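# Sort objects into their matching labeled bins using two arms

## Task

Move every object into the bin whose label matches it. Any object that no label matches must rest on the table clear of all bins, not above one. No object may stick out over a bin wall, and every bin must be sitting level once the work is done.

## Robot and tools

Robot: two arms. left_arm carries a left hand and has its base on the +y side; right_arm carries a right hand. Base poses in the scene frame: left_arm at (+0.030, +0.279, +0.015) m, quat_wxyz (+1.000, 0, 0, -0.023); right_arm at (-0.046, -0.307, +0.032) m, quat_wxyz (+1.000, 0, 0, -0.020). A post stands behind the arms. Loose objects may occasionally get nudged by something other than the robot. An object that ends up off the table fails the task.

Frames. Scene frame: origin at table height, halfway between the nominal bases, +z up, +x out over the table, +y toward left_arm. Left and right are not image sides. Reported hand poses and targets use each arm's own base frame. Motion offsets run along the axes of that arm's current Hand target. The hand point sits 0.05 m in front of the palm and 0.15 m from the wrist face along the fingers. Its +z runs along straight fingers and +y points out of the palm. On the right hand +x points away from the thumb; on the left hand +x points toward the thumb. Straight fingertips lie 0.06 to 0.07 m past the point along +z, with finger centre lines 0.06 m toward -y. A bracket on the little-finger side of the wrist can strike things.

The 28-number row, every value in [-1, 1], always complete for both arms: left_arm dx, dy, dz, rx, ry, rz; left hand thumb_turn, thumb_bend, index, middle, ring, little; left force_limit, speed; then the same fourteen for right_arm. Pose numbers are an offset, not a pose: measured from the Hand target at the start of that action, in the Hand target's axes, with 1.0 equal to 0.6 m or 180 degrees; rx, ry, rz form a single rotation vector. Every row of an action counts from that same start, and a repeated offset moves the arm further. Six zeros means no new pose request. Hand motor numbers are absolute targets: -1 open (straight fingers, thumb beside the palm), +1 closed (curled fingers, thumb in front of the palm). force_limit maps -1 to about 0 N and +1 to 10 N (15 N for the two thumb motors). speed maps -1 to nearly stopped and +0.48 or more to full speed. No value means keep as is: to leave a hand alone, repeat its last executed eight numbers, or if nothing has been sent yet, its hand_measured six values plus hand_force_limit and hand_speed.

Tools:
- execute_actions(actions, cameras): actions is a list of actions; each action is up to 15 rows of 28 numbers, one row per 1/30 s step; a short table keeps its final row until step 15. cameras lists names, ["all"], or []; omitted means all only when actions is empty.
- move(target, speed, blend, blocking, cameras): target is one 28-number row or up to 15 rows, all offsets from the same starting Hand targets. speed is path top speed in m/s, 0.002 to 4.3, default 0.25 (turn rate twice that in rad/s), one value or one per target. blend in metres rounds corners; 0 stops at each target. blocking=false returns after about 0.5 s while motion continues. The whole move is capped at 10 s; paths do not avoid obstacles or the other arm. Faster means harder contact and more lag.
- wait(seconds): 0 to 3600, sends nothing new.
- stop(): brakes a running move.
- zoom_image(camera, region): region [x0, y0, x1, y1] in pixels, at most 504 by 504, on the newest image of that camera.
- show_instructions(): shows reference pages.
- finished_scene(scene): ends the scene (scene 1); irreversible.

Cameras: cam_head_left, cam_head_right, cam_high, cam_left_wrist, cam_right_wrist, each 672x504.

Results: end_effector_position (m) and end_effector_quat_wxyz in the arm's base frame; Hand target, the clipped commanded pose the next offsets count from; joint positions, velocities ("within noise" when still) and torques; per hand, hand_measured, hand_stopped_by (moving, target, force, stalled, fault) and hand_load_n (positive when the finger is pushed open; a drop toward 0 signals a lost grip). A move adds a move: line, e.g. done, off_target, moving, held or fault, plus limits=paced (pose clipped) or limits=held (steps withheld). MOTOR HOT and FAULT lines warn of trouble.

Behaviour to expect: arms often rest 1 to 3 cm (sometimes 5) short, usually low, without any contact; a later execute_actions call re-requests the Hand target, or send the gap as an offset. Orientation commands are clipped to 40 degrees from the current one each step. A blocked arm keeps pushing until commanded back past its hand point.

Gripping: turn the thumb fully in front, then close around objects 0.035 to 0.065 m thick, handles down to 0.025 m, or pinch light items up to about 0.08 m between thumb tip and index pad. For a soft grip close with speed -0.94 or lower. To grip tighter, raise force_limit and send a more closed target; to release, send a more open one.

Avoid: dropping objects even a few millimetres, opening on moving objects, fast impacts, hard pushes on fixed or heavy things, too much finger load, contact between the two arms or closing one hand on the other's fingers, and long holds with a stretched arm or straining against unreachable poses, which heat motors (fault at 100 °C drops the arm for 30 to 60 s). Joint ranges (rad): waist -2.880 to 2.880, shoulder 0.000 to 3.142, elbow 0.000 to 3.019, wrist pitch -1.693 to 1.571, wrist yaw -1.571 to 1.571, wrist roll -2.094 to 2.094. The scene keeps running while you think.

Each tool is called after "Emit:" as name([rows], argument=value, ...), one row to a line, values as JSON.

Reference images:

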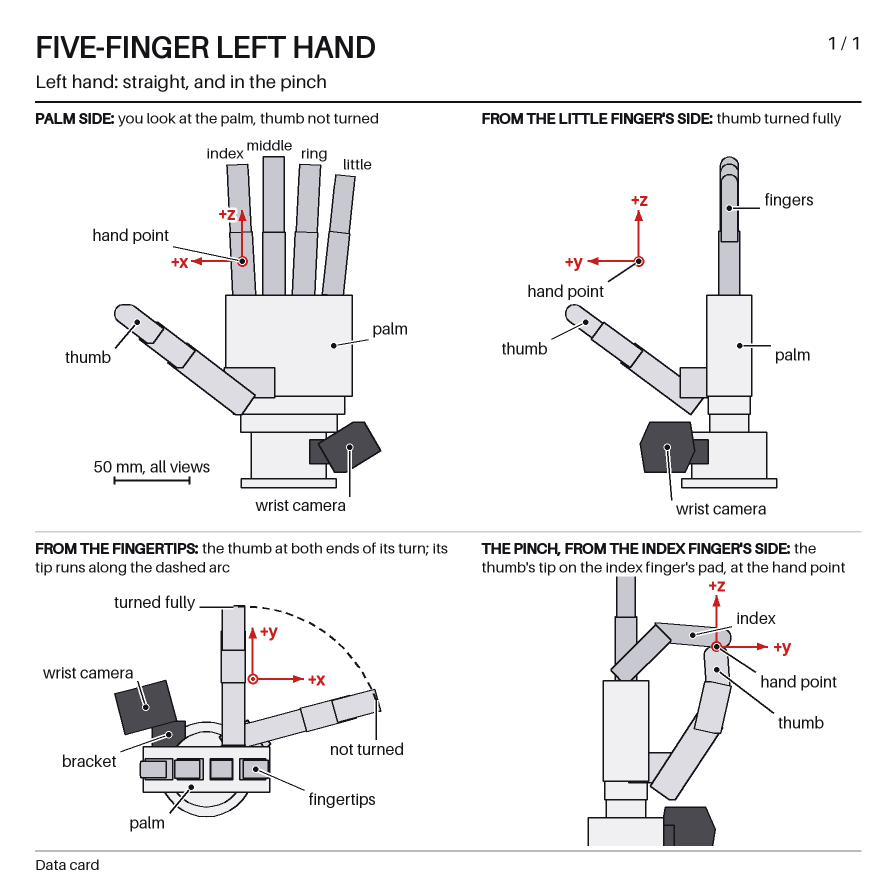

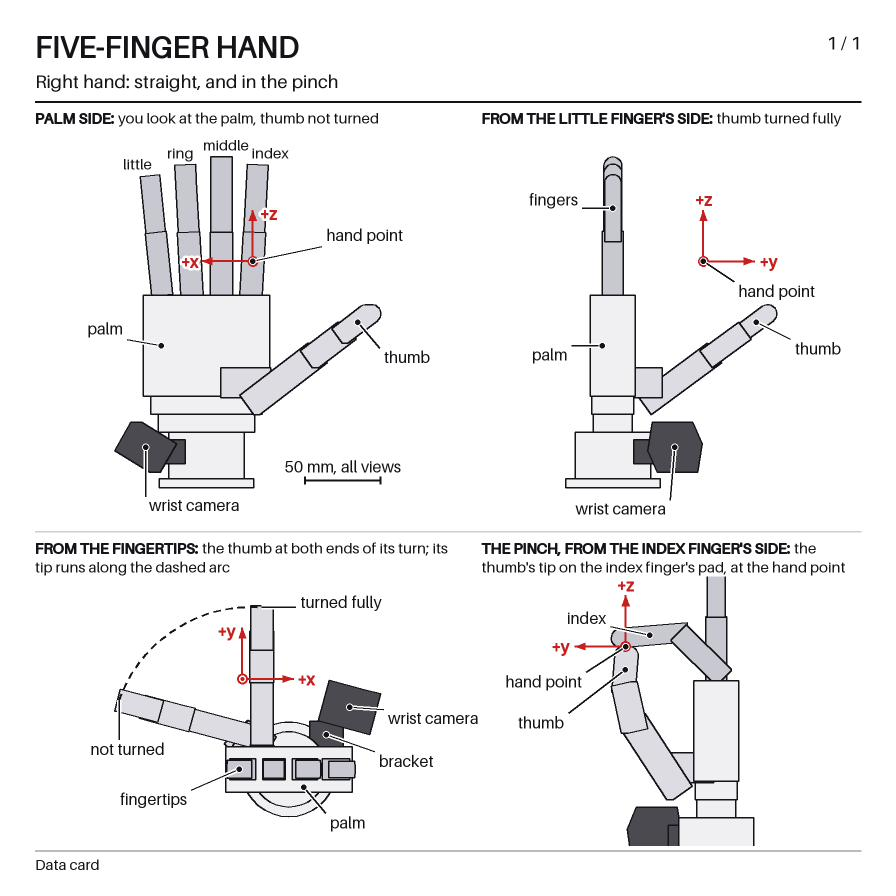

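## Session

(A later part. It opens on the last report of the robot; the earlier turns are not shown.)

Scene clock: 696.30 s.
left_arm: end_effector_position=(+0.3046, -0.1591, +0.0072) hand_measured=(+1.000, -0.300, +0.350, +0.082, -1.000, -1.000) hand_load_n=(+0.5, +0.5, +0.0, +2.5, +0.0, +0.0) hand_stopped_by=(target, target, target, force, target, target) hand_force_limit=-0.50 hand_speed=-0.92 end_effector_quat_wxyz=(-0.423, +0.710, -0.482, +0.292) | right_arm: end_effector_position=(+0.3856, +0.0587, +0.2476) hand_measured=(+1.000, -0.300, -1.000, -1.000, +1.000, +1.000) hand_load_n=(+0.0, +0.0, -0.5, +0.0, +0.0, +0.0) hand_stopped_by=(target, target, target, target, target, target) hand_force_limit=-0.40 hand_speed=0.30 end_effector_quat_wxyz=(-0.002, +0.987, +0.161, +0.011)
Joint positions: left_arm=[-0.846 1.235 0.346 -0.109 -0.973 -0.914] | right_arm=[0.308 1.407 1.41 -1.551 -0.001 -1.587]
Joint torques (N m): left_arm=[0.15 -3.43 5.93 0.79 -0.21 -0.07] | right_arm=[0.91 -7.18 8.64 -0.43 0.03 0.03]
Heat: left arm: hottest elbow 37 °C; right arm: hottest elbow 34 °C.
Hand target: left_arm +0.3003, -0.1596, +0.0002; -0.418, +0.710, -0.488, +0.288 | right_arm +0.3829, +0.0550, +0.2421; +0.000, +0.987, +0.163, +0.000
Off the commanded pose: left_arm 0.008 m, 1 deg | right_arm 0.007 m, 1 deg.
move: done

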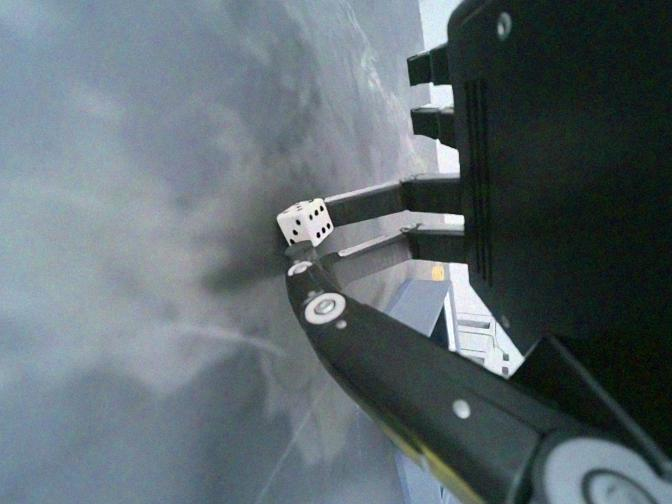

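Emit:
move(target=[0,-0.073,-0.0404,0,0,0,1,-0.3,0.35,0.35,-1,-1,-0.5,-0.92,0,0,0,0,0,0,1,-0.3,-1,-1,1,1,-0.4,0.3], speed=0.06, cameras=["cam_left_wrist"])

Emit:
zoom_image(camera="cam_left_wrist", region=[180, 130, 460, 340])

Scene clock: 702.10 s.
left_arm: end_effector_position=(+0.2899, -0.1445, +0.0341) hand_measured=(+1.000, -0.300, +0.350, +0.082, -1.000, -1.000) hand_load_n=(+0.5, +1.0, +0.0, +2.5, +0.0, +0.0) hand_stopped_by=(target, target, target, force, target, target) hand_force_limit=-0.50 hand_speed=-0.92 end_effector_quat_wxyz=(-0.424, +0.707, -0.497, +0.270) | right_arm: end_effector_position=(+0.3856, +0.0587, +0.2476) hand_measured=(+1.000, -0.300, -1.000, -1.000, +1.000, +1.000) hand_load_n=(+0.0, +0.0, +0.0, +0.0, +0.0, +0.0) hand_stopped_by=(target, target, target, target, target, target) hand_force_limit=-0.40 hand_speed=0.30 end_effector_quat_wxyz=(-0.002, +0.987, +0.161, +0.011)
Joint positions: left_arm=[-0.846 1.076 0.368 -0.343 -0.964 -0.915] | right_arm=[0.308 1.407 1.41 -1.551 -0.001 -1.587]
Joint torques (N m): left_arm=[0.91 -4.19 11.45 0.28 -0.43 -0.09] | right_arm=[0.97 -7.18 8.62 -0.46 0.04 0.04]
Heat: left arm: hottest elbow 36 °C; right arm: hottest elbow 34 °C.
Hand target: left_arm +0.3003, -0.1595, +0.0503; -0.418, +0.710, -0.488, +0.288 | right_arm +0.3829, +0.0550, +0.2421; +0.000, +0.987, +0.163, +0.000
Off the commanded pose: left_arm 0.024 m, 2 deg | right_arm 0.007 m, 1 deg.
move: off_target (left_arm)

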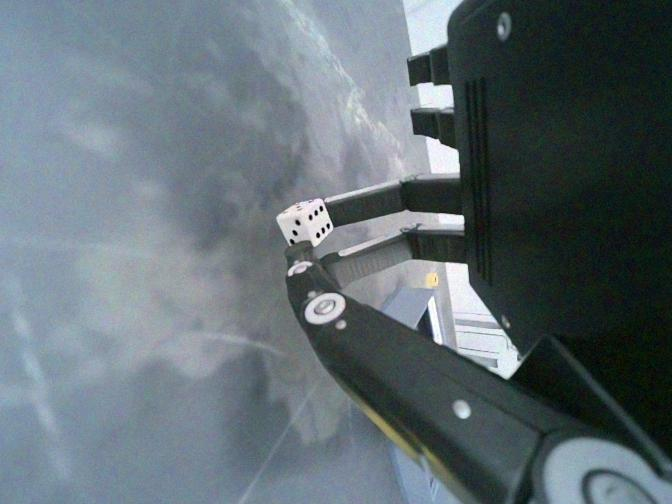

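Scaled by 1.800 from the camera's image (finer frame: 960x720).

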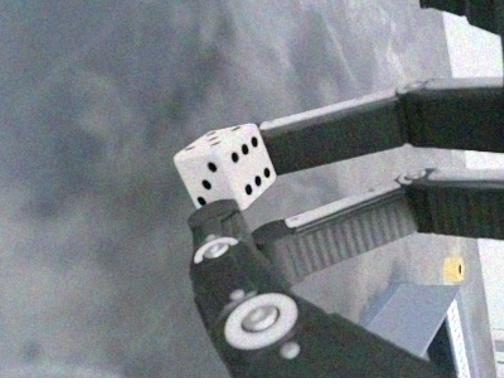

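Emit:
move([
  [0,-0.1167,-0.0647,0,0,0,1,-0.3,0.35,0.35,-1,-1,-0.5,-0.92,-0.2035,0.1685,-0.0133,0,0,0.5556,1,-0.3,-1,-1,1,1,-0.4,0.3],
  [0.3853,-0.1602,-0.053,-0.1713,0.0641,0.0631,1,-0.3,0.35,0.35,1,1,-0.5,-0.5,-0.2035,0.1685,-0.0133,0,0,0.5556,1,-0.3,-1,-1,1,1,-0.4,0.3],
], speed=[0.12,0.12], cameras=["all"])

Emit:
zoom_image(camera="cam_high", region=[230, 90, 390, 250])

Emit:
zoom_image(camera="cam_head_left", region=[200, 180, 380, 310])

Scene clock: 749.33 s.
left_arm: end_effector_position=(+0.3763, -0.3374, +0.1297) hand_measured=(+1.000, -0.300, +0.350, +0.082, -1.000, -1.000) hand_load_n=(+0.5, +1.5, +0.0, +2.5, +0.0, +0.0) hand_stopped_by=(target, target, target, force, target, target) hand_force_limit=-0.50 hand_speed=-0.92 end_effector_quat_wxyz=(-0.217, +0.716, -0.640, +0.173) | right_arm: end_effector_position=(+0.3056, -0.0789, +0.2510) hand_measured=(+1.000, -0.300, -1.000, -1.000, +1.000, +1.000) hand_load_n=(+0.0, +0.0, +0.0, +0.0, +0.0, +0.0) hand_stopped_by=(target, target, target, target, target, target) hand_force_limit=-0.40 hand_speed=0.30 end_effector_quat_wxyz=(-0.003, +0.765, -0.644, +0.005)
Joint positions: left_arm=[-0.781 1.502 1.191 -0.909 -0.449 -0.812] | right_arm=[-0.261 1.332 1.346 -1.574 -0.001 -0.431]
Joint torques (N m): left_arm=[1.96 -10.64 13.68 0.08 -0.09 0.05] | right_arm=[0.56 -7.06 8.54 -0.51 0.04 0.24]
Heat: left arm: hottest elbow 38 °C; right arm: hottest elbow 34 °C.
Hand target: left_arm +0.3898, -0.3459, +0.1478; -0.216, +0.715, -0.637, +0.188 (not the last commanded pose) | right_arm +0.2997, -0.0800, +0.2501; +0.000, +0.759, -0.651, +0.000
Off the commanded pose: left_arm 0.044 m, 3 deg | right_arm 0.006 m, 1 deg.
move: off_target (left_arm; path cut at 10 s); path passed 1 of 2 targets; target 2's new numbers were not sent

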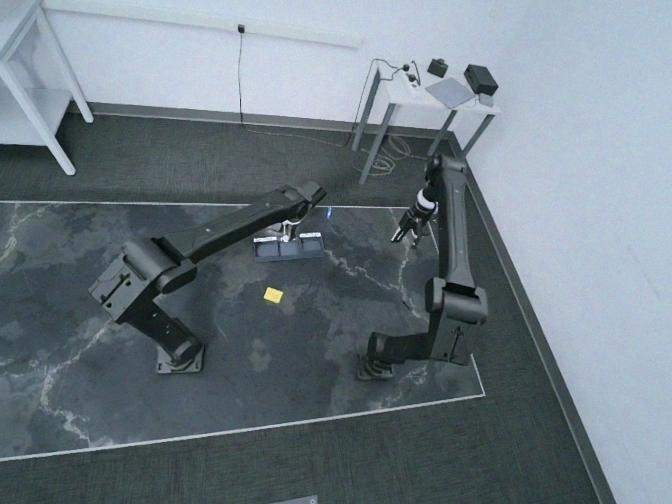

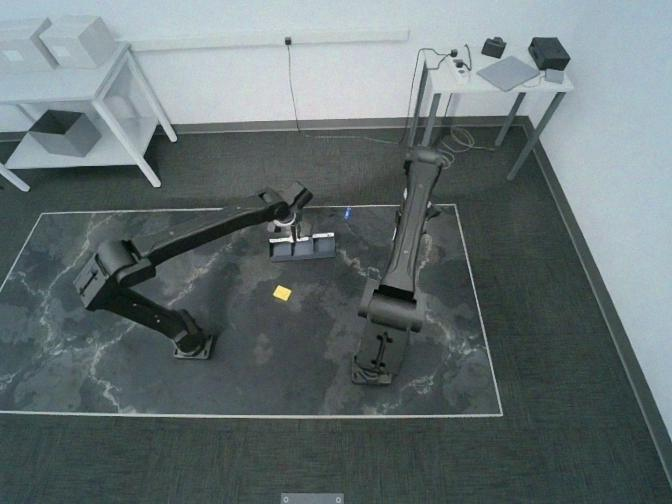

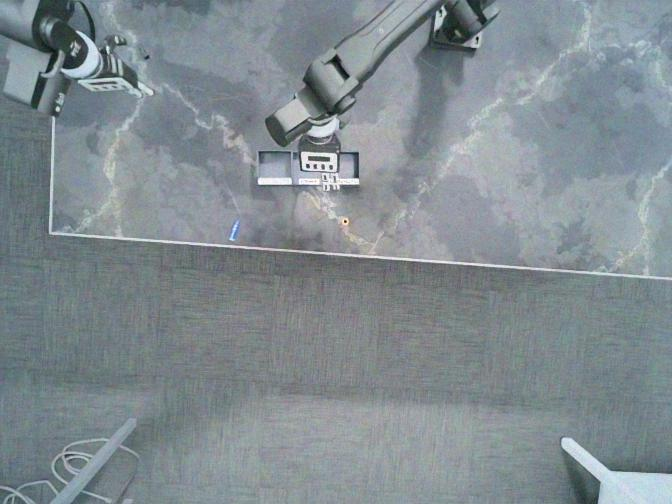

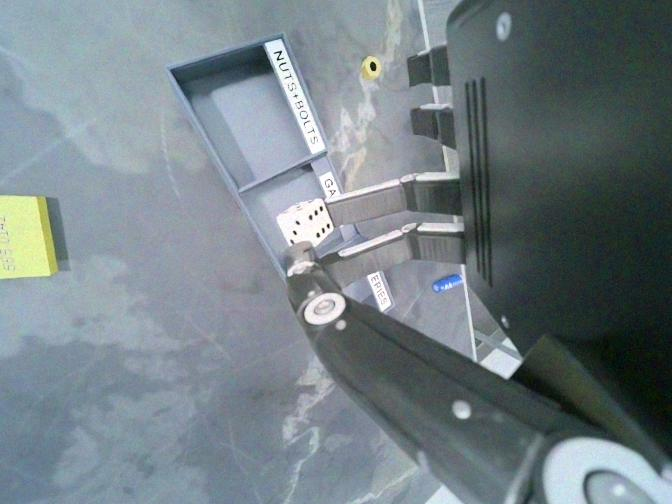

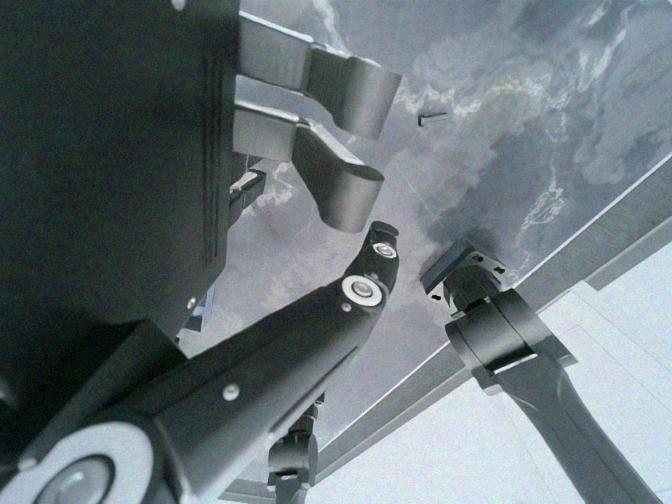

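Scaled by 3.150 from the camera's image (finer frame: 960x720).

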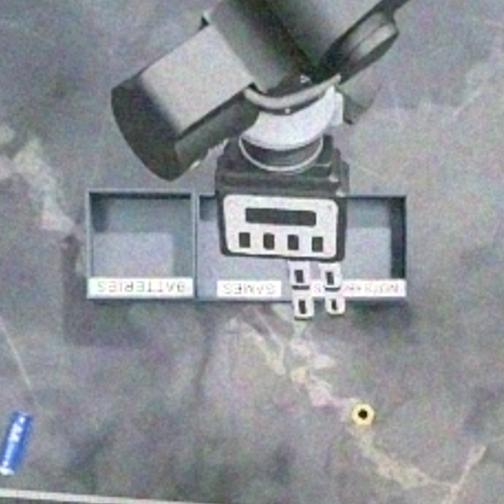

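Scaled by 2.800 from the camera's image (finer frame: 960x720).

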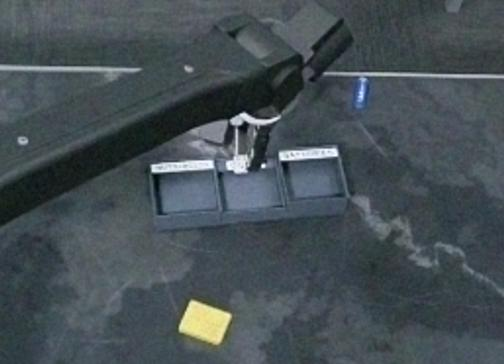

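Emit:
move([
  [0.045,0.0245,0.0988,0,0,0,1,-0.3,0.35,0.35,-1,-1,-0.5,-0.92,0,0,0,0,0,0,1,-0.3,-1,-1,1,1,-0.4,0.3],
  [0.045,0.0245,0.0988,0,0,0,1,-0.3,0.35,0.35,1,1,-0.5,-0.3,0,0,0,0,0,0,1,-0.3,-1,-1,1,1,-0.4,0.3],
], speed=[0.12,0.12], cameras=["cam_left_wrist","cam_high","cam_head_left"])

Emit:
zoom_image(camera="cam_head_left", region=[200, 180, 380, 310])

Emit:
zoom_image(camera="cam_left_wrist", region=[180, 130, 460, 340])

Scene clock: 800.50 s.
left_arm: end_effector_position=(+0.3953, -0.3562, +0.0701) hand_measured=(+1.000, -0.300, +0.350, +0.082, +1.000, +1.000) hand_load_n=(+0.5, +1.0, +0.0, +2.5, +0.0, +0.0) hand_stopped_by=(target, target, target, force, target, target) hand_force_limit=-0.50 hand_speed=-0.30 end_effector_quat_wxyz=(-0.218, +0.716, -0.643, +0.162) | right_arm: end_effector_position=(+0.3056, -0.0789, +0.2510) hand_measured=(+1.000, -0.300, -1.000, -1.000, +1.000, +1.000) hand_load_n=(+0.0, +0.0, +0.0, +0.0, +0.0, +0.0) hand_stopped_by=(target, target, target, target, target, target) hand_force_limit=-0.40 hand_speed=0.30 end_effector_quat_wxyz=(-0.003, +0.765, -0.644, +0.005)
Joint positions: left_arm=[-0.781 1.639 1.192 -0.794 -0.449 -0.812] | right_arm=[-0.261 1.332 1.346 -1.574 -0.001 -0.431]
Joint torques (N m): left_arm=[1.85 -12.45 12.92 0.91 -0.13 0.02] | right_arm=[0.38 -7.24 8.5 -0.55 0.03 0.25]
Heat: left arm: hottest elbow 39 °C; right arm: hottest elbow 35 °C.
Hand target: left_arm +0.4130, -0.3699, +0.0899; -0.216, +0.715, -0.637, +0.188 | right_arm +0.2997, -0.0800, +0.2501; +0.000, +0.759, -0.651, +0.000
Off the commanded pose: left_arm 0.030 m, 3 deg | right_arm 0.006 m, 1 deg.
move: off_target (left_arm); target 2's new numbers were sent with left_arm's hand 0.030 m and 3 deg from that target
Images, in order (width x height): cam_head_left 672x504, cam_high 672x504, cam_left_wrist 672x504.

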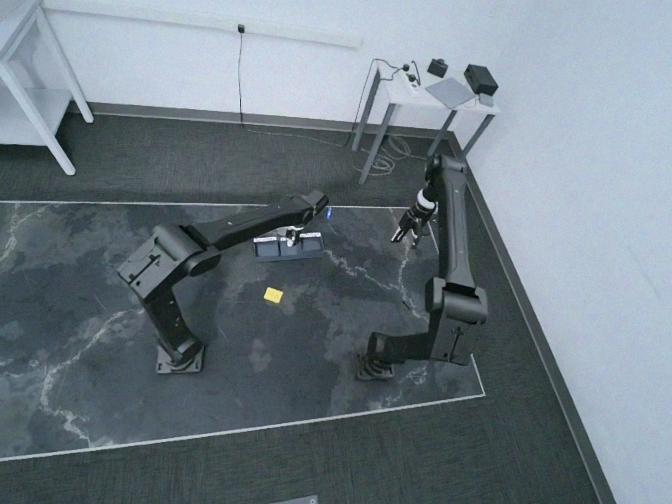

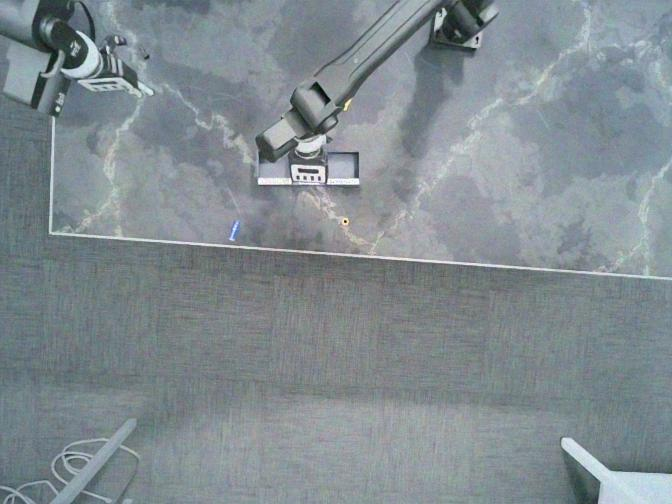

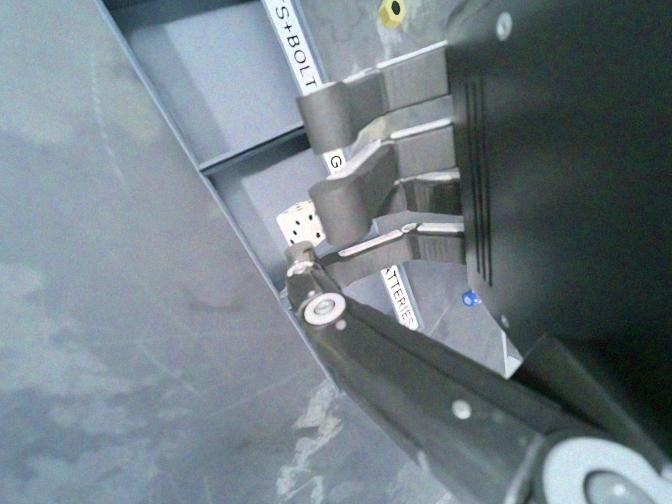

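Scaled by 2.800 from the camera's image (finer frame: 960x720).

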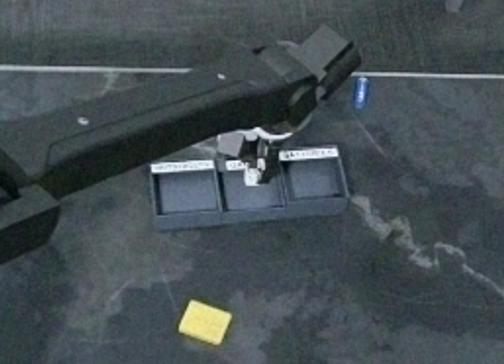

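Scaled by 1.800 from the camera's image (finer frame: 960x720).

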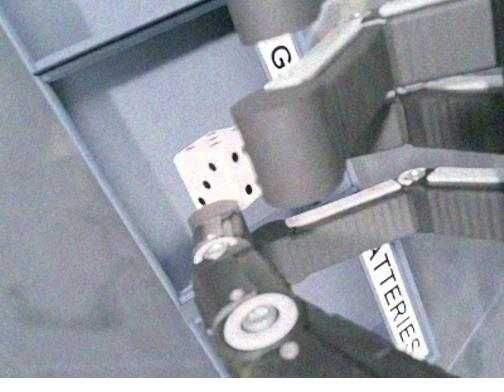

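Emit:
move(target=[-0.015,0.046,0.0397,0,0,0,1,-0.3,0.35,0.35,1,1,-0.5,-0.3,0,0,0,0,0,0,1,-0.3,-1,-1,1,1,-0.4,0.3], speed=0.06, cameras=["cam_left_wrist","cam_head_left","cam_high"])

Emit:
zoom_image(camera="cam_head_left", region=[200, 180, 380, 310])

Emit:
zoom_image(camera="cam_left_wrist", region=[180, 130, 460, 340])

Scene clock: 815.43 s.
left_arm: end_effector_position=(+0.3980, -0.3589, +0.0537) hand_measured=(+1.000, -0.300, +0.350, +0.082, +1.000, +1.000) hand_load_n=(+0.5, +1.0, +0.0, +2.5, +0.0, +0.0) hand_stopped_by=(target, target, target, force, target, target) hand_force_limit=-0.50 hand_speed=-0.30 end_effector_quat_wxyz=(-0.217, +0.716, -0.638, +0.182) | right_arm: end_effector_position=(+0.3056, -0.0789, +0.2510) hand_measured=(+1.000, -0.300, -1.000, -1.000, +1.000, +1.000) hand_load_n=(+0.0, +0.0, +0.0, +0.0, +0.0, +0.0) hand_stopped_by=(target, target, target, target, target, target) hand_force_limit=-0.40 hand_speed=0.30 end_effector_quat_wxyz=(-0.003, +0.765, -0.644, +0.005)
Joint positions: left_arm=[-0.781 1.646 1.143 -0.697 -0.449 -0.812] | right_arm=[-0.261 1.332 1.346 -1.574 -0.001 -0.431]
Joint torques (N m): left_arm=[0.85 -11.58 9.5 1.13 -0.19 0.02] | right_arm=[0.38 -7.06 8.49 -0.54 0.03 0.22]
Heat: left arm: hottest elbow 40 °C; right arm: hottest elbow 35 °C.
Hand target: left_arm +0.4021, -0.3620, +0.0550; -0.216, +0.715, -0.637, +0.188 | right_arm +0.2997, -0.0800, +0.2501; +0.000, +0.759, -0.651, +0.000
Off the commanded pose: left_arm 0.005 m, 1 deg | right_arm 0.006 m, 1 deg.
move: done
Images, in order (width x height): cam_head_left 672x504, cam_high 672x504, cam_left_wrist 672x504.

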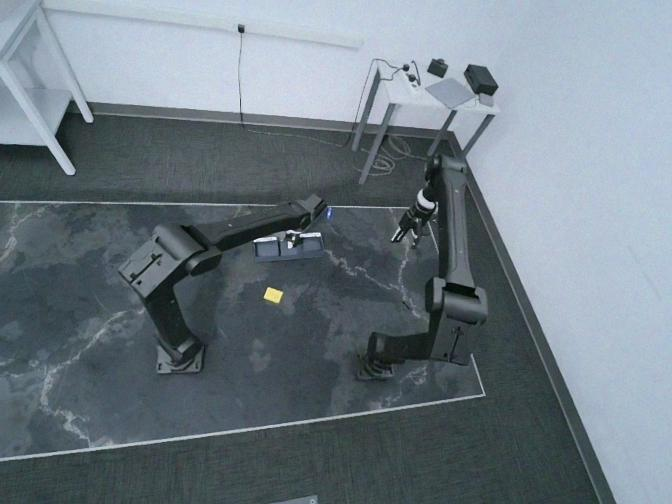

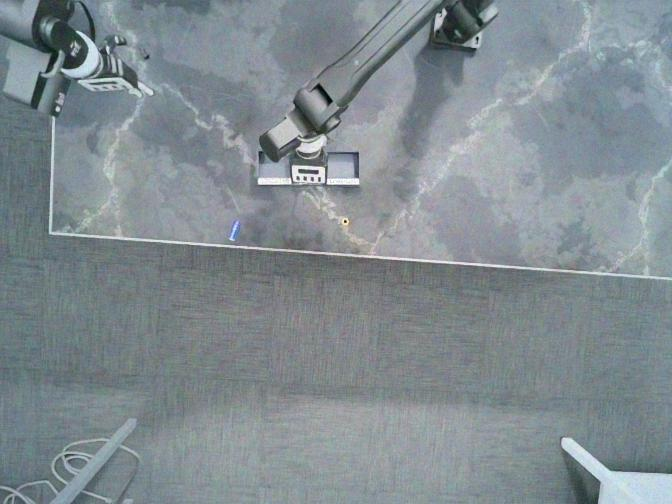

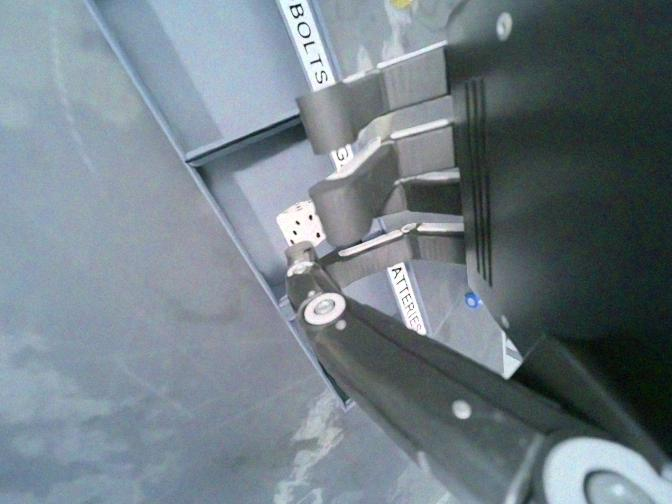

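Scaled by 2.800 from the camera's image (finer frame: 960x720).

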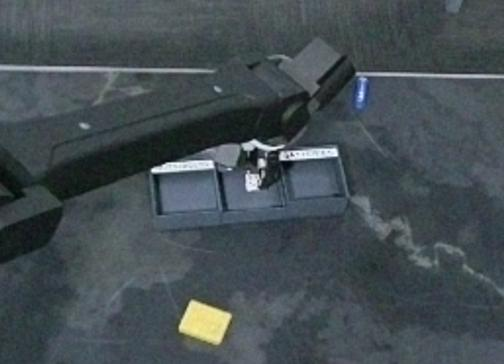

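Scaled by 1.800 from the camera's image (finer frame: 960x720).

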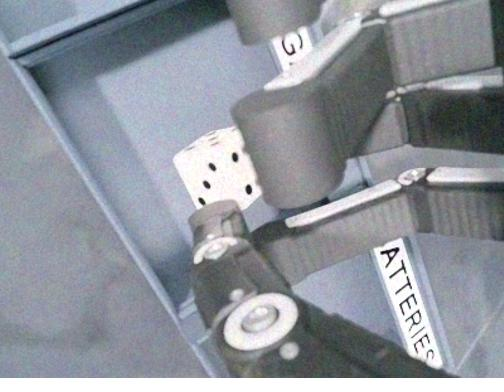

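Emit:
move(target=[0,0.0183,0.0278,0,0,0,1,-0.3,0.35,0.35,1,1,-0.5,-0.3,0,0,0,0,0,0,1,-0.3,-1,-1,1,1,-0.4,0.3], speed=0.05, cameras=["cam_left_wrist","cam_head_left","cam_head_right"])

Emit:
zoom_image(camera="cam_head_left", region=[230, 200, 350, 290])

Emit:
zoom_image(camera="cam_left_wrist", region=[180, 130, 460, 340])

Scene clock: 823.13 s.
left_arm: end_effector_position=(+0.3978, -0.3587, +0.0330) hand_measured=(+1.000, -0.300, +0.350, +0.082, +1.000, +1.000) hand_load_n=(+1.0, +1.5, +0.0, +2.5, +0.0, +0.5) hand_stopped_by=(target, target, target, force, target, target) hand_force_limit=-0.50 hand_speed=-0.30 end_effector_quat_wxyz=(-0.217, +0.716, -0.638, +0.181) | right_arm: end_effector_position=(+0.3056, -0.0789, +0.2510) hand_measured=(+1.000, -0.300, -1.000, -1.000, +1.000, +1.000) hand_load_n=(+0.0, +0.0, +0.0, +0.0, +0.0, +0.0) hand_stopped_by=(target, target, target, target, target, target) hand_force_limit=-0.40 hand_speed=0.30 end_effector_quat_wxyz=(-0.003, +0.765, -0.644, +0.005)
Joint positions: left_arm=[-0.781 1.674 1.117 -0.645 -0.449 -0.812] | right_arm=[-0.261 1.332 1.346 -1.574 -0.001 -0.431]
Joint torques (N m): left_arm=[1.14 -11.99 8.96 0.94 -0.18 0.04] | right_arm=[0.56 -7.06 8.53 -0.57 0.04 0.24]
Heat: left arm: hottest elbow 40 °C; right arm: hottest elbow 35 °C.
Hand target: left_arm +0.4020, -0.3618, +0.0349; -0.216, +0.715, -0.637, +0.188 | right_arm +0.2997, -0.0800, +0.2501; +0.000, +0.759, -0.651, +0.000
Off the commanded pose: left_arm 0.006 m, 1 deg | right_arm 0.006 m, 1 deg.
move: done
Images, in order (width x height): cam_head_left 672x504, cam_head_right 672x504, cam_left_wrist 672x504.

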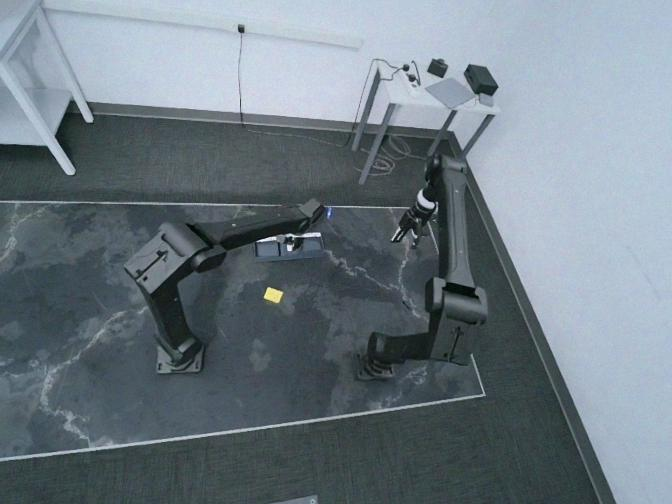

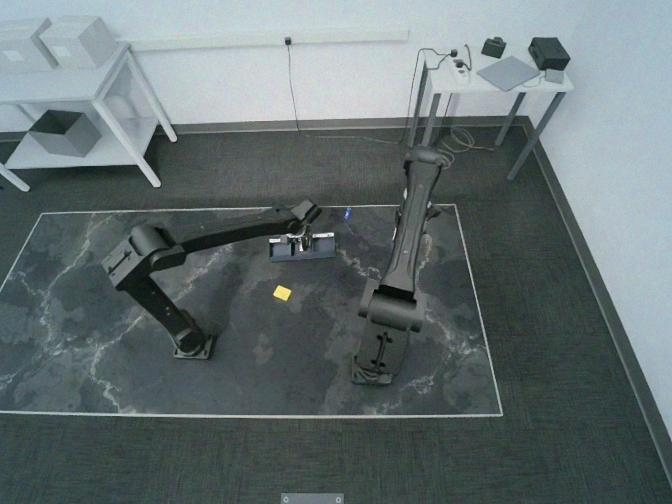

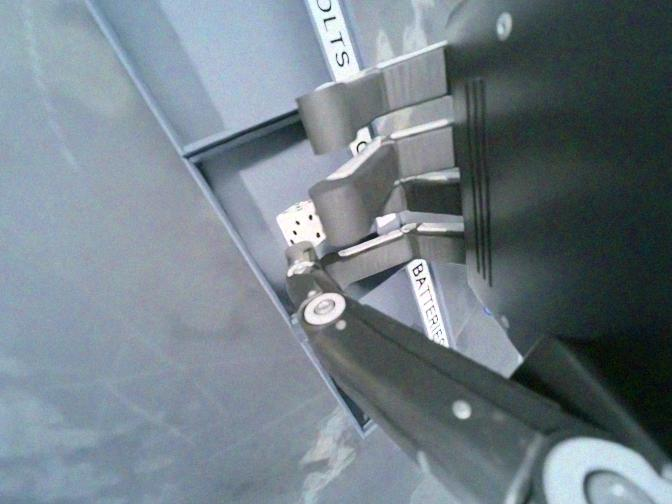

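Scaled by 4.200 from the camera's image (finer frame: 960x720).

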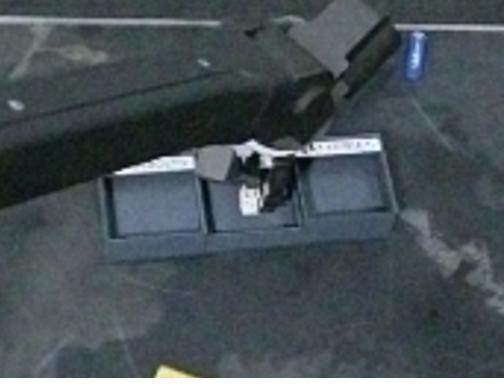

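Scaled by 1.800 from the camera's image (finer frame: 960x720).

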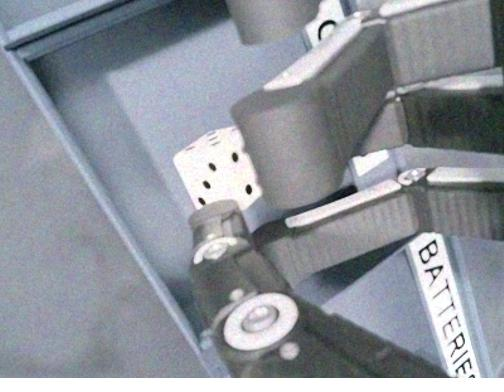

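Emit:
move(target=[0,0.0165,0.025,0,0,0,1,-0.3,0.35,0.35,1,1,-0.5,-0.3,0,0,0,0,0,0,1,-0.3,-1,-1,1,1,-0.4,0.3], speed=0.05, cameras=["cam_left_wrist","cam_head_left"])

Emit:
zoom_image(camera="cam_head_left", region=[230, 200, 350, 290])

Emit:
zoom_image(camera="cam_left_wrist", region=[180, 130, 460, 340])

Scene clock: 831.80 s.
left_arm: end_effector_position=(+0.3995, -0.3604, +0.0202) hand_measured=(+1.000, -0.300, +0.350, +0.082, +1.000, +1.000) hand_load_n=(+0.5, +1.0, +0.0, +2.5, +0.0, +0.0) hand_stopped_by=(target, target, target, force, target, target) hand_force_limit=-0.50 hand_speed=-0.30 end_effector_quat_wxyz=(-0.217, +0.716, -0.637, +0.187) | right_arm: end_effector_position=(+0.3056, -0.0789, +0.2510) hand_measured=(+1.000, -0.300, -1.000, -1.000, +1.000, +1.000) hand_load_n=(+0.0, +0.0, +0.0, +0.0, +0.0, +0.0) hand_stopped_by=(target, target, target, target, target, target) hand_force_limit=-0.40 hand_speed=0.30 end_effector_quat_wxyz=(-0.003, +0.765, -0.644, +0.005)
Joint positions: left_arm=[-0.781 1.694 1.101 -0.598 -0.449 -0.811] | right_arm=[-0.261 1.332 1.346 -1.574 -0.001 -0.431]
Joint torques (N m): left_arm=[1.03 -11.63 8.73 1.1 -0.15 0.03] | right_arm=[0.56 -7.12 8.53 -0.47 0.03 0.24]
Heat: left arm: hottest elbow 40 °C; right arm: hottest elbow 35 °C.
Hand target: left_arm +0.4020, -0.3617, +0.0170; -0.216, +0.715, -0.637, +0.188 | right_arm +0.2997, -0.0800, +0.2501; +0.000, +0.759, -0.651, +0.000
Off the commanded pose: left_arm 0.004 m, 0 deg | right_arm 0.006 m, 1 deg.
move: done
Images, in order (width x height): cam_head_left 672x504, cam_left_wrist 672x504.

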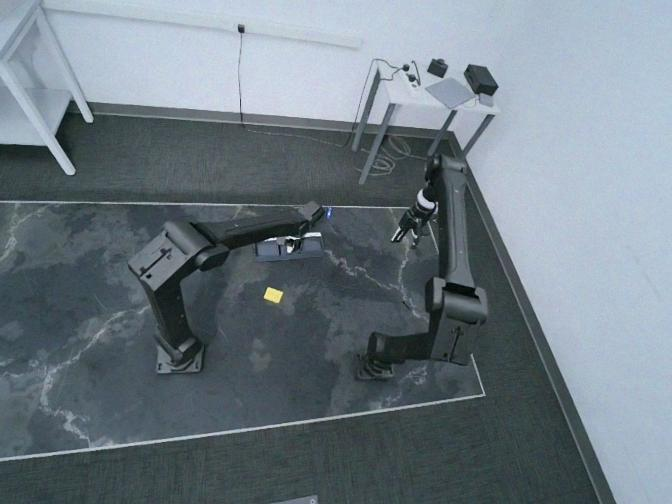

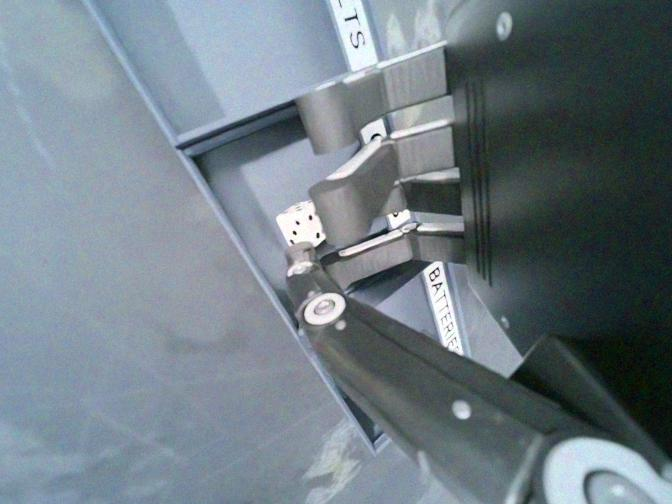

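Scaled by 4.200 from the camera's image (finer frame: 960x720).

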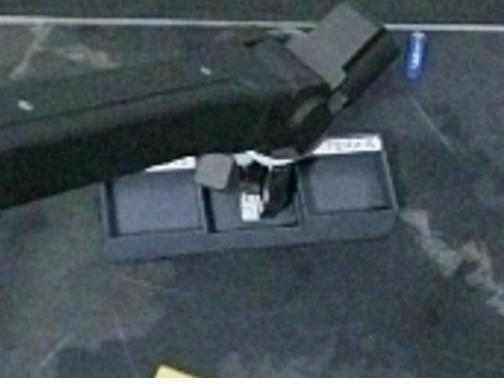

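Scaled by 1.800 from the camera's image (finer frame: 960x720).

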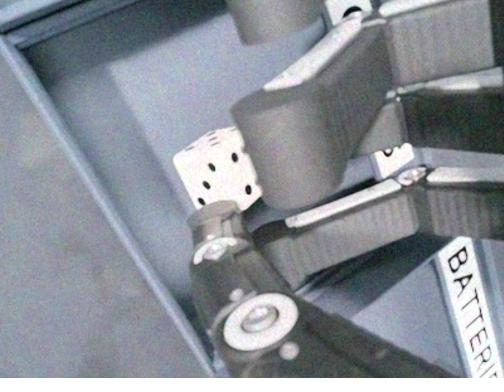

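Emit:
move([
  [0,0.0064,0.0097,0,0,0,1,-0.3,0.35,0.35,1,1,-0.5,-0.3,0,0,0,0,0,0,1,-0.3,-1,-1,1,1,-0.4,0.3],
  [0,0.0064,0.0097,0,0,0,1,-0.5,0.35,0.35,1,1,-0.5,-0.85,0,0,0,0,0,0,1,-0.3,-1,-1,1,1,-0.4,0.3],
], speed=0.05, cameras=["cam_left_wrist","cam_head_left"])

Emit:
zoom_image(camera="cam_left_wrist", region=[180, 130, 460, 340])

Scene clock: 840.30 s.
left_arm: end_effector_position=(+0.4015, -0.3624, +0.0185) hand_measured=(+1.000, -0.500, +0.350, +0.082, +1.000, +1.000) hand_load_n=(+0.5, +0.0, +0.0, -0.5, +0.0, +0.0) hand_stopped_by=(target, target, target, force, target, target) hand_force_limit=-0.50 hand_speed=-0.85 end_effector_quat_wxyz=(-0.216, +0.716, -0.635, +0.192) | right_arm: end_effector_position=(+0.3056, -0.0789, +0.2510) hand_measured=(+1.000, -0.300, -1.000, -1.000, +1.000, +1.000) hand_load_n=(+0.0, +0.0, +0.0, +0.0, +0.0, +0.0) hand_stopped_by=(target, target, target, target, target, target) hand_force_limit=-0.40 hand_speed=0.30 end_effector_quat_wxyz=(-0.003, +0.765, -0.644, +0.005)
Joint positions: left_arm=[-0.781 1.697 1.097 -0.579 -0.449 -0.811] | right_arm=[-0.261 1.332 1.346 -1.574 -0.001 -0.431]
Joint torques (N m): left_arm=[1.2 -11.46 7.97 0.87 -0.17 -0.01] | right_arm=[0.67 -7.18 8.55 -0.54 0.03 0.23]
Heat: left arm: hottest elbow 39 °C; right arm: hottest elbow 35 °C.
Hand target: left_arm +0.4020, -0.3616, +0.0100; -0.216, +0.715, -0.637, +0.188 | right_arm +0.2997, -0.0800, +0.2501; +0.000, +0.759, -0.651, +0.000
Off the commanded pose: left_arm 0.009 m, 1 deg | right_arm 0.006 m, 1 deg.
move: done
Images, in order (width x height): cam_head_left 672x504, cam_left_wrist 672x504.

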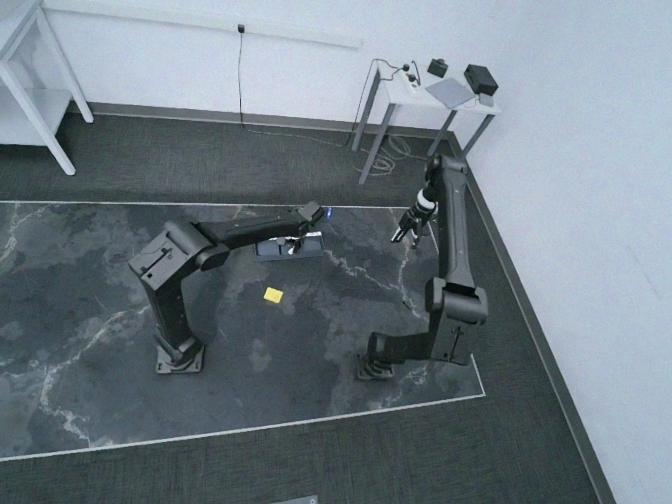

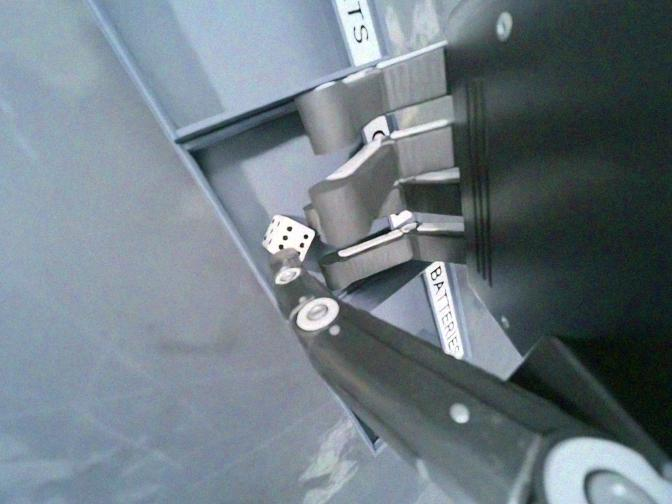

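Scaled by 1.800 from the camera's image (finer frame: 960x720).

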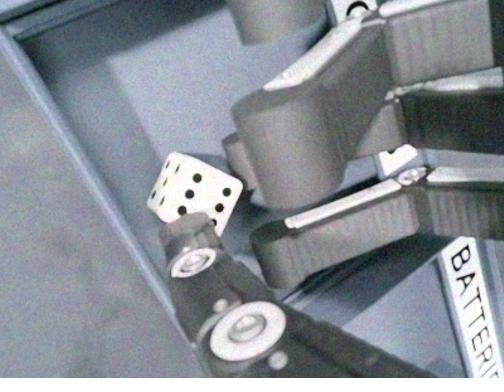

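Emit:
move(target=[0,-0.0274,-0.0417,0,0,0,1,-0.5,0.35,0.35,1,1,-0.5,-0.85,0,0,0,0,0,0,1,-0.3,-1,-1,1,1,-0.4,0.3], speed=0.05, cameras=["cam_left_wrist"])

Emit:
zoom_image(camera="cam_left_wrist", region=[180, 130, 460, 340])

Scene clock: 845.13 s.
left_arm: end_effector_position=(+0.3916, -0.3525, +0.0209) hand_measured=(+1.000, -0.500, +0.350, +0.082, +1.000, +1.000) hand_load_n=(+0.0, +0.0, +0.0, +0.0, +0.5, +0.0) hand_stopped_by=(target, target, target, force, target, target) hand_force_limit=-0.50 hand_speed=-0.85 end_effector_quat_wxyz=(-0.217, +0.716, -0.641, +0.171) | right_arm: end_effector_position=(+0.3056, -0.0789, +0.2510) hand_measured=(+1.000, -0.300, -1.000, -1.000, +1.000, +1.000) hand_load_n=(+0.0, +0.0, +0.0, +0.0, +0.0, +0.0) hand_stopped_by=(target, target, target, target, target, target) hand_force_limit=-0.40 hand_speed=0.30 end_effector_quat_wxyz=(-0.003, +0.765, -0.644, +0.005)
Joint positions: left_arm=[-0.781 1.683 1.097 -0.637 -0.449 -0.811] | right_arm=[-0.261 1.332 1.346 -1.574 -0.001 -0.431]
Joint torques (N m): left_arm=[0.67 -13.33 10.86 0.17 -0.13 0.02] | right_arm=[0.73 -7.12 8.53 -0.51 0.03 0.23]
Heat: left arm: hottest elbow 39 °C; right arm: hottest elbow 35 °C.
Hand target: left_arm +0.4020, -0.3618, +0.0400; -0.216, +0.715, -0.637, +0.188 | right_arm +0.2997, -0.0800, +0.2501; +0.000, +0.759, -0.651, +0.000
Off the commanded pose: left_arm 0.024 m, 2 deg | right_arm 0.006 m, 1 deg.
move: off_target (left_arm)

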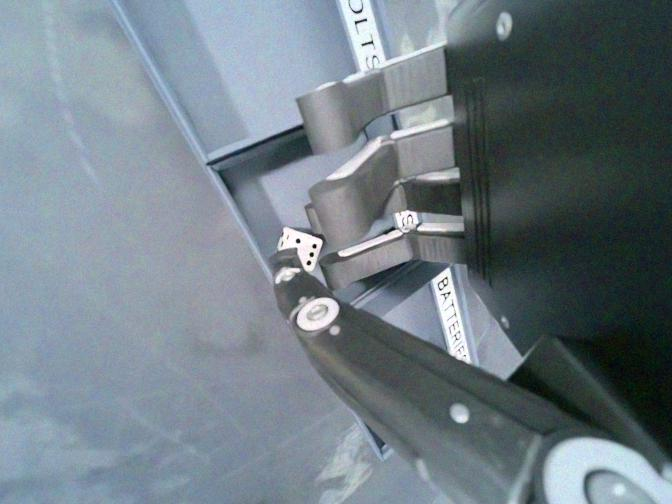

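Scaled by 1.800 from the camera's image (finer frame: 960x720).

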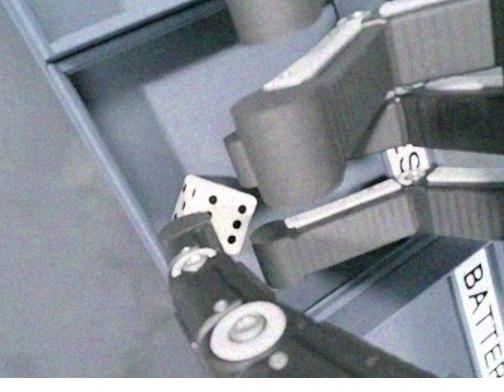

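Emit:
move(target=[0.0,-0.0500,-0.0550,0,0,0,1,-0.5,0.35,0.35,1,1,-0.5,-0.85,0,0,0,0,0,0,1,-0.3,-1,-1,1,1,-0.4,0.3], speed=0.06, cameras=["cam_left_wrist","cam_head_left"])

Emit:
zoom_image(camera="cam_left_wrist", region=[180, 130, 460, 340])

Scene clock: 850.60 s.
left_arm: end_effector_position=(+0.3942, -0.3519, +0.0607) hand_measured=(+1.000, -0.500, +0.350, +0.082, +1.000, +1.000) hand_load_n=(+0.0, +0.0, +0.0, +0.0, +0.0, +0.0) hand_stopped_by=(target, target, target, force, target, target) hand_force_limit=-0.50 hand_speed=-0.85 end_effector_quat_wxyz=(-0.218, +0.716, -0.642, +0.167) | right_arm: end_effector_position=(+0.3056, -0.0789, +0.2510) hand_measured=(+1.000, -0.300, -1.000, -1.000, +1.000, +1.000) hand_load_n=(+0.0, +0.0, +0.0, +0.0, +0.0, +0.5) hand_stopped_by=(target, target, target, target, target, target) hand_force_limit=-0.40 hand_speed=0.30 end_effector_quat_wxyz=(-0.003, +0.765, -0.644, +0.005)
Joint positions: left_arm=[-0.776 1.635 1.157 -0.751 -0.447 -0.807] | right_arm=[-0.261 1.332 1.346 -1.574 -0.001 -0.431]
Joint torques (N m): left_arm=[1.14 -14.15 12.49 0.03 -0.09 0.1] | right_arm=[0.62 -7 8.55 -0.51 0.04 0.23]
Heat: left arm: hottest elbow 39 °C; right arm: hottest elbow 35 °C.
Hand target: left_arm +0.4088, -0.3615, +0.0841; -0.216, +0.715, -0.637, +0.188 | right_arm +0.2997, -0.0800, +0.2501; +0.000, +0.759, -0.651, +0.000
Off the commanded pose: left_arm 0.029 m, 2 deg | right_arm 0.006 m, 1 deg.
move: off_target (left_arm)
Images, in order (width x height): cam_head_left 672x504, cam_left_wrist 672x504.

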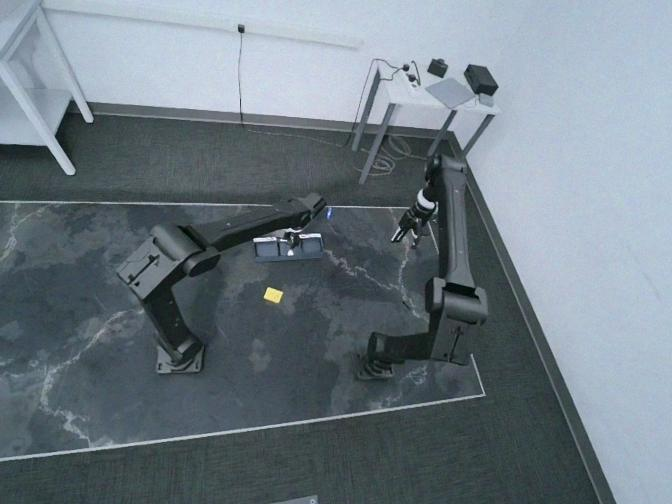

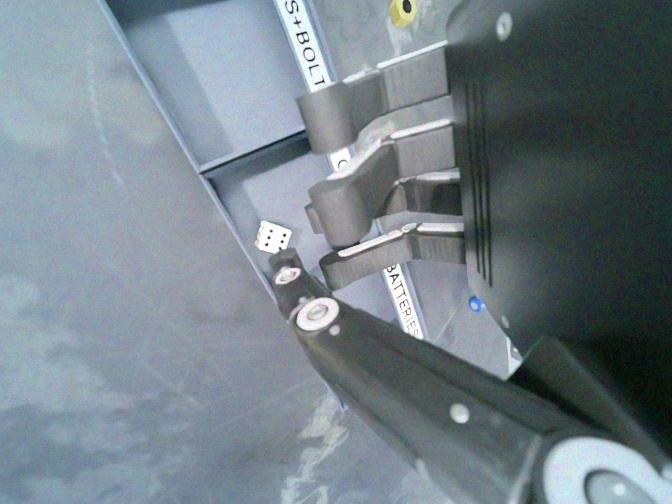

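Scaled by 1.800 from the camera's image (finer frame: 960x720).

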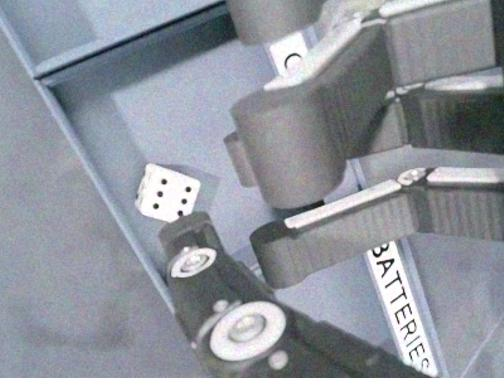

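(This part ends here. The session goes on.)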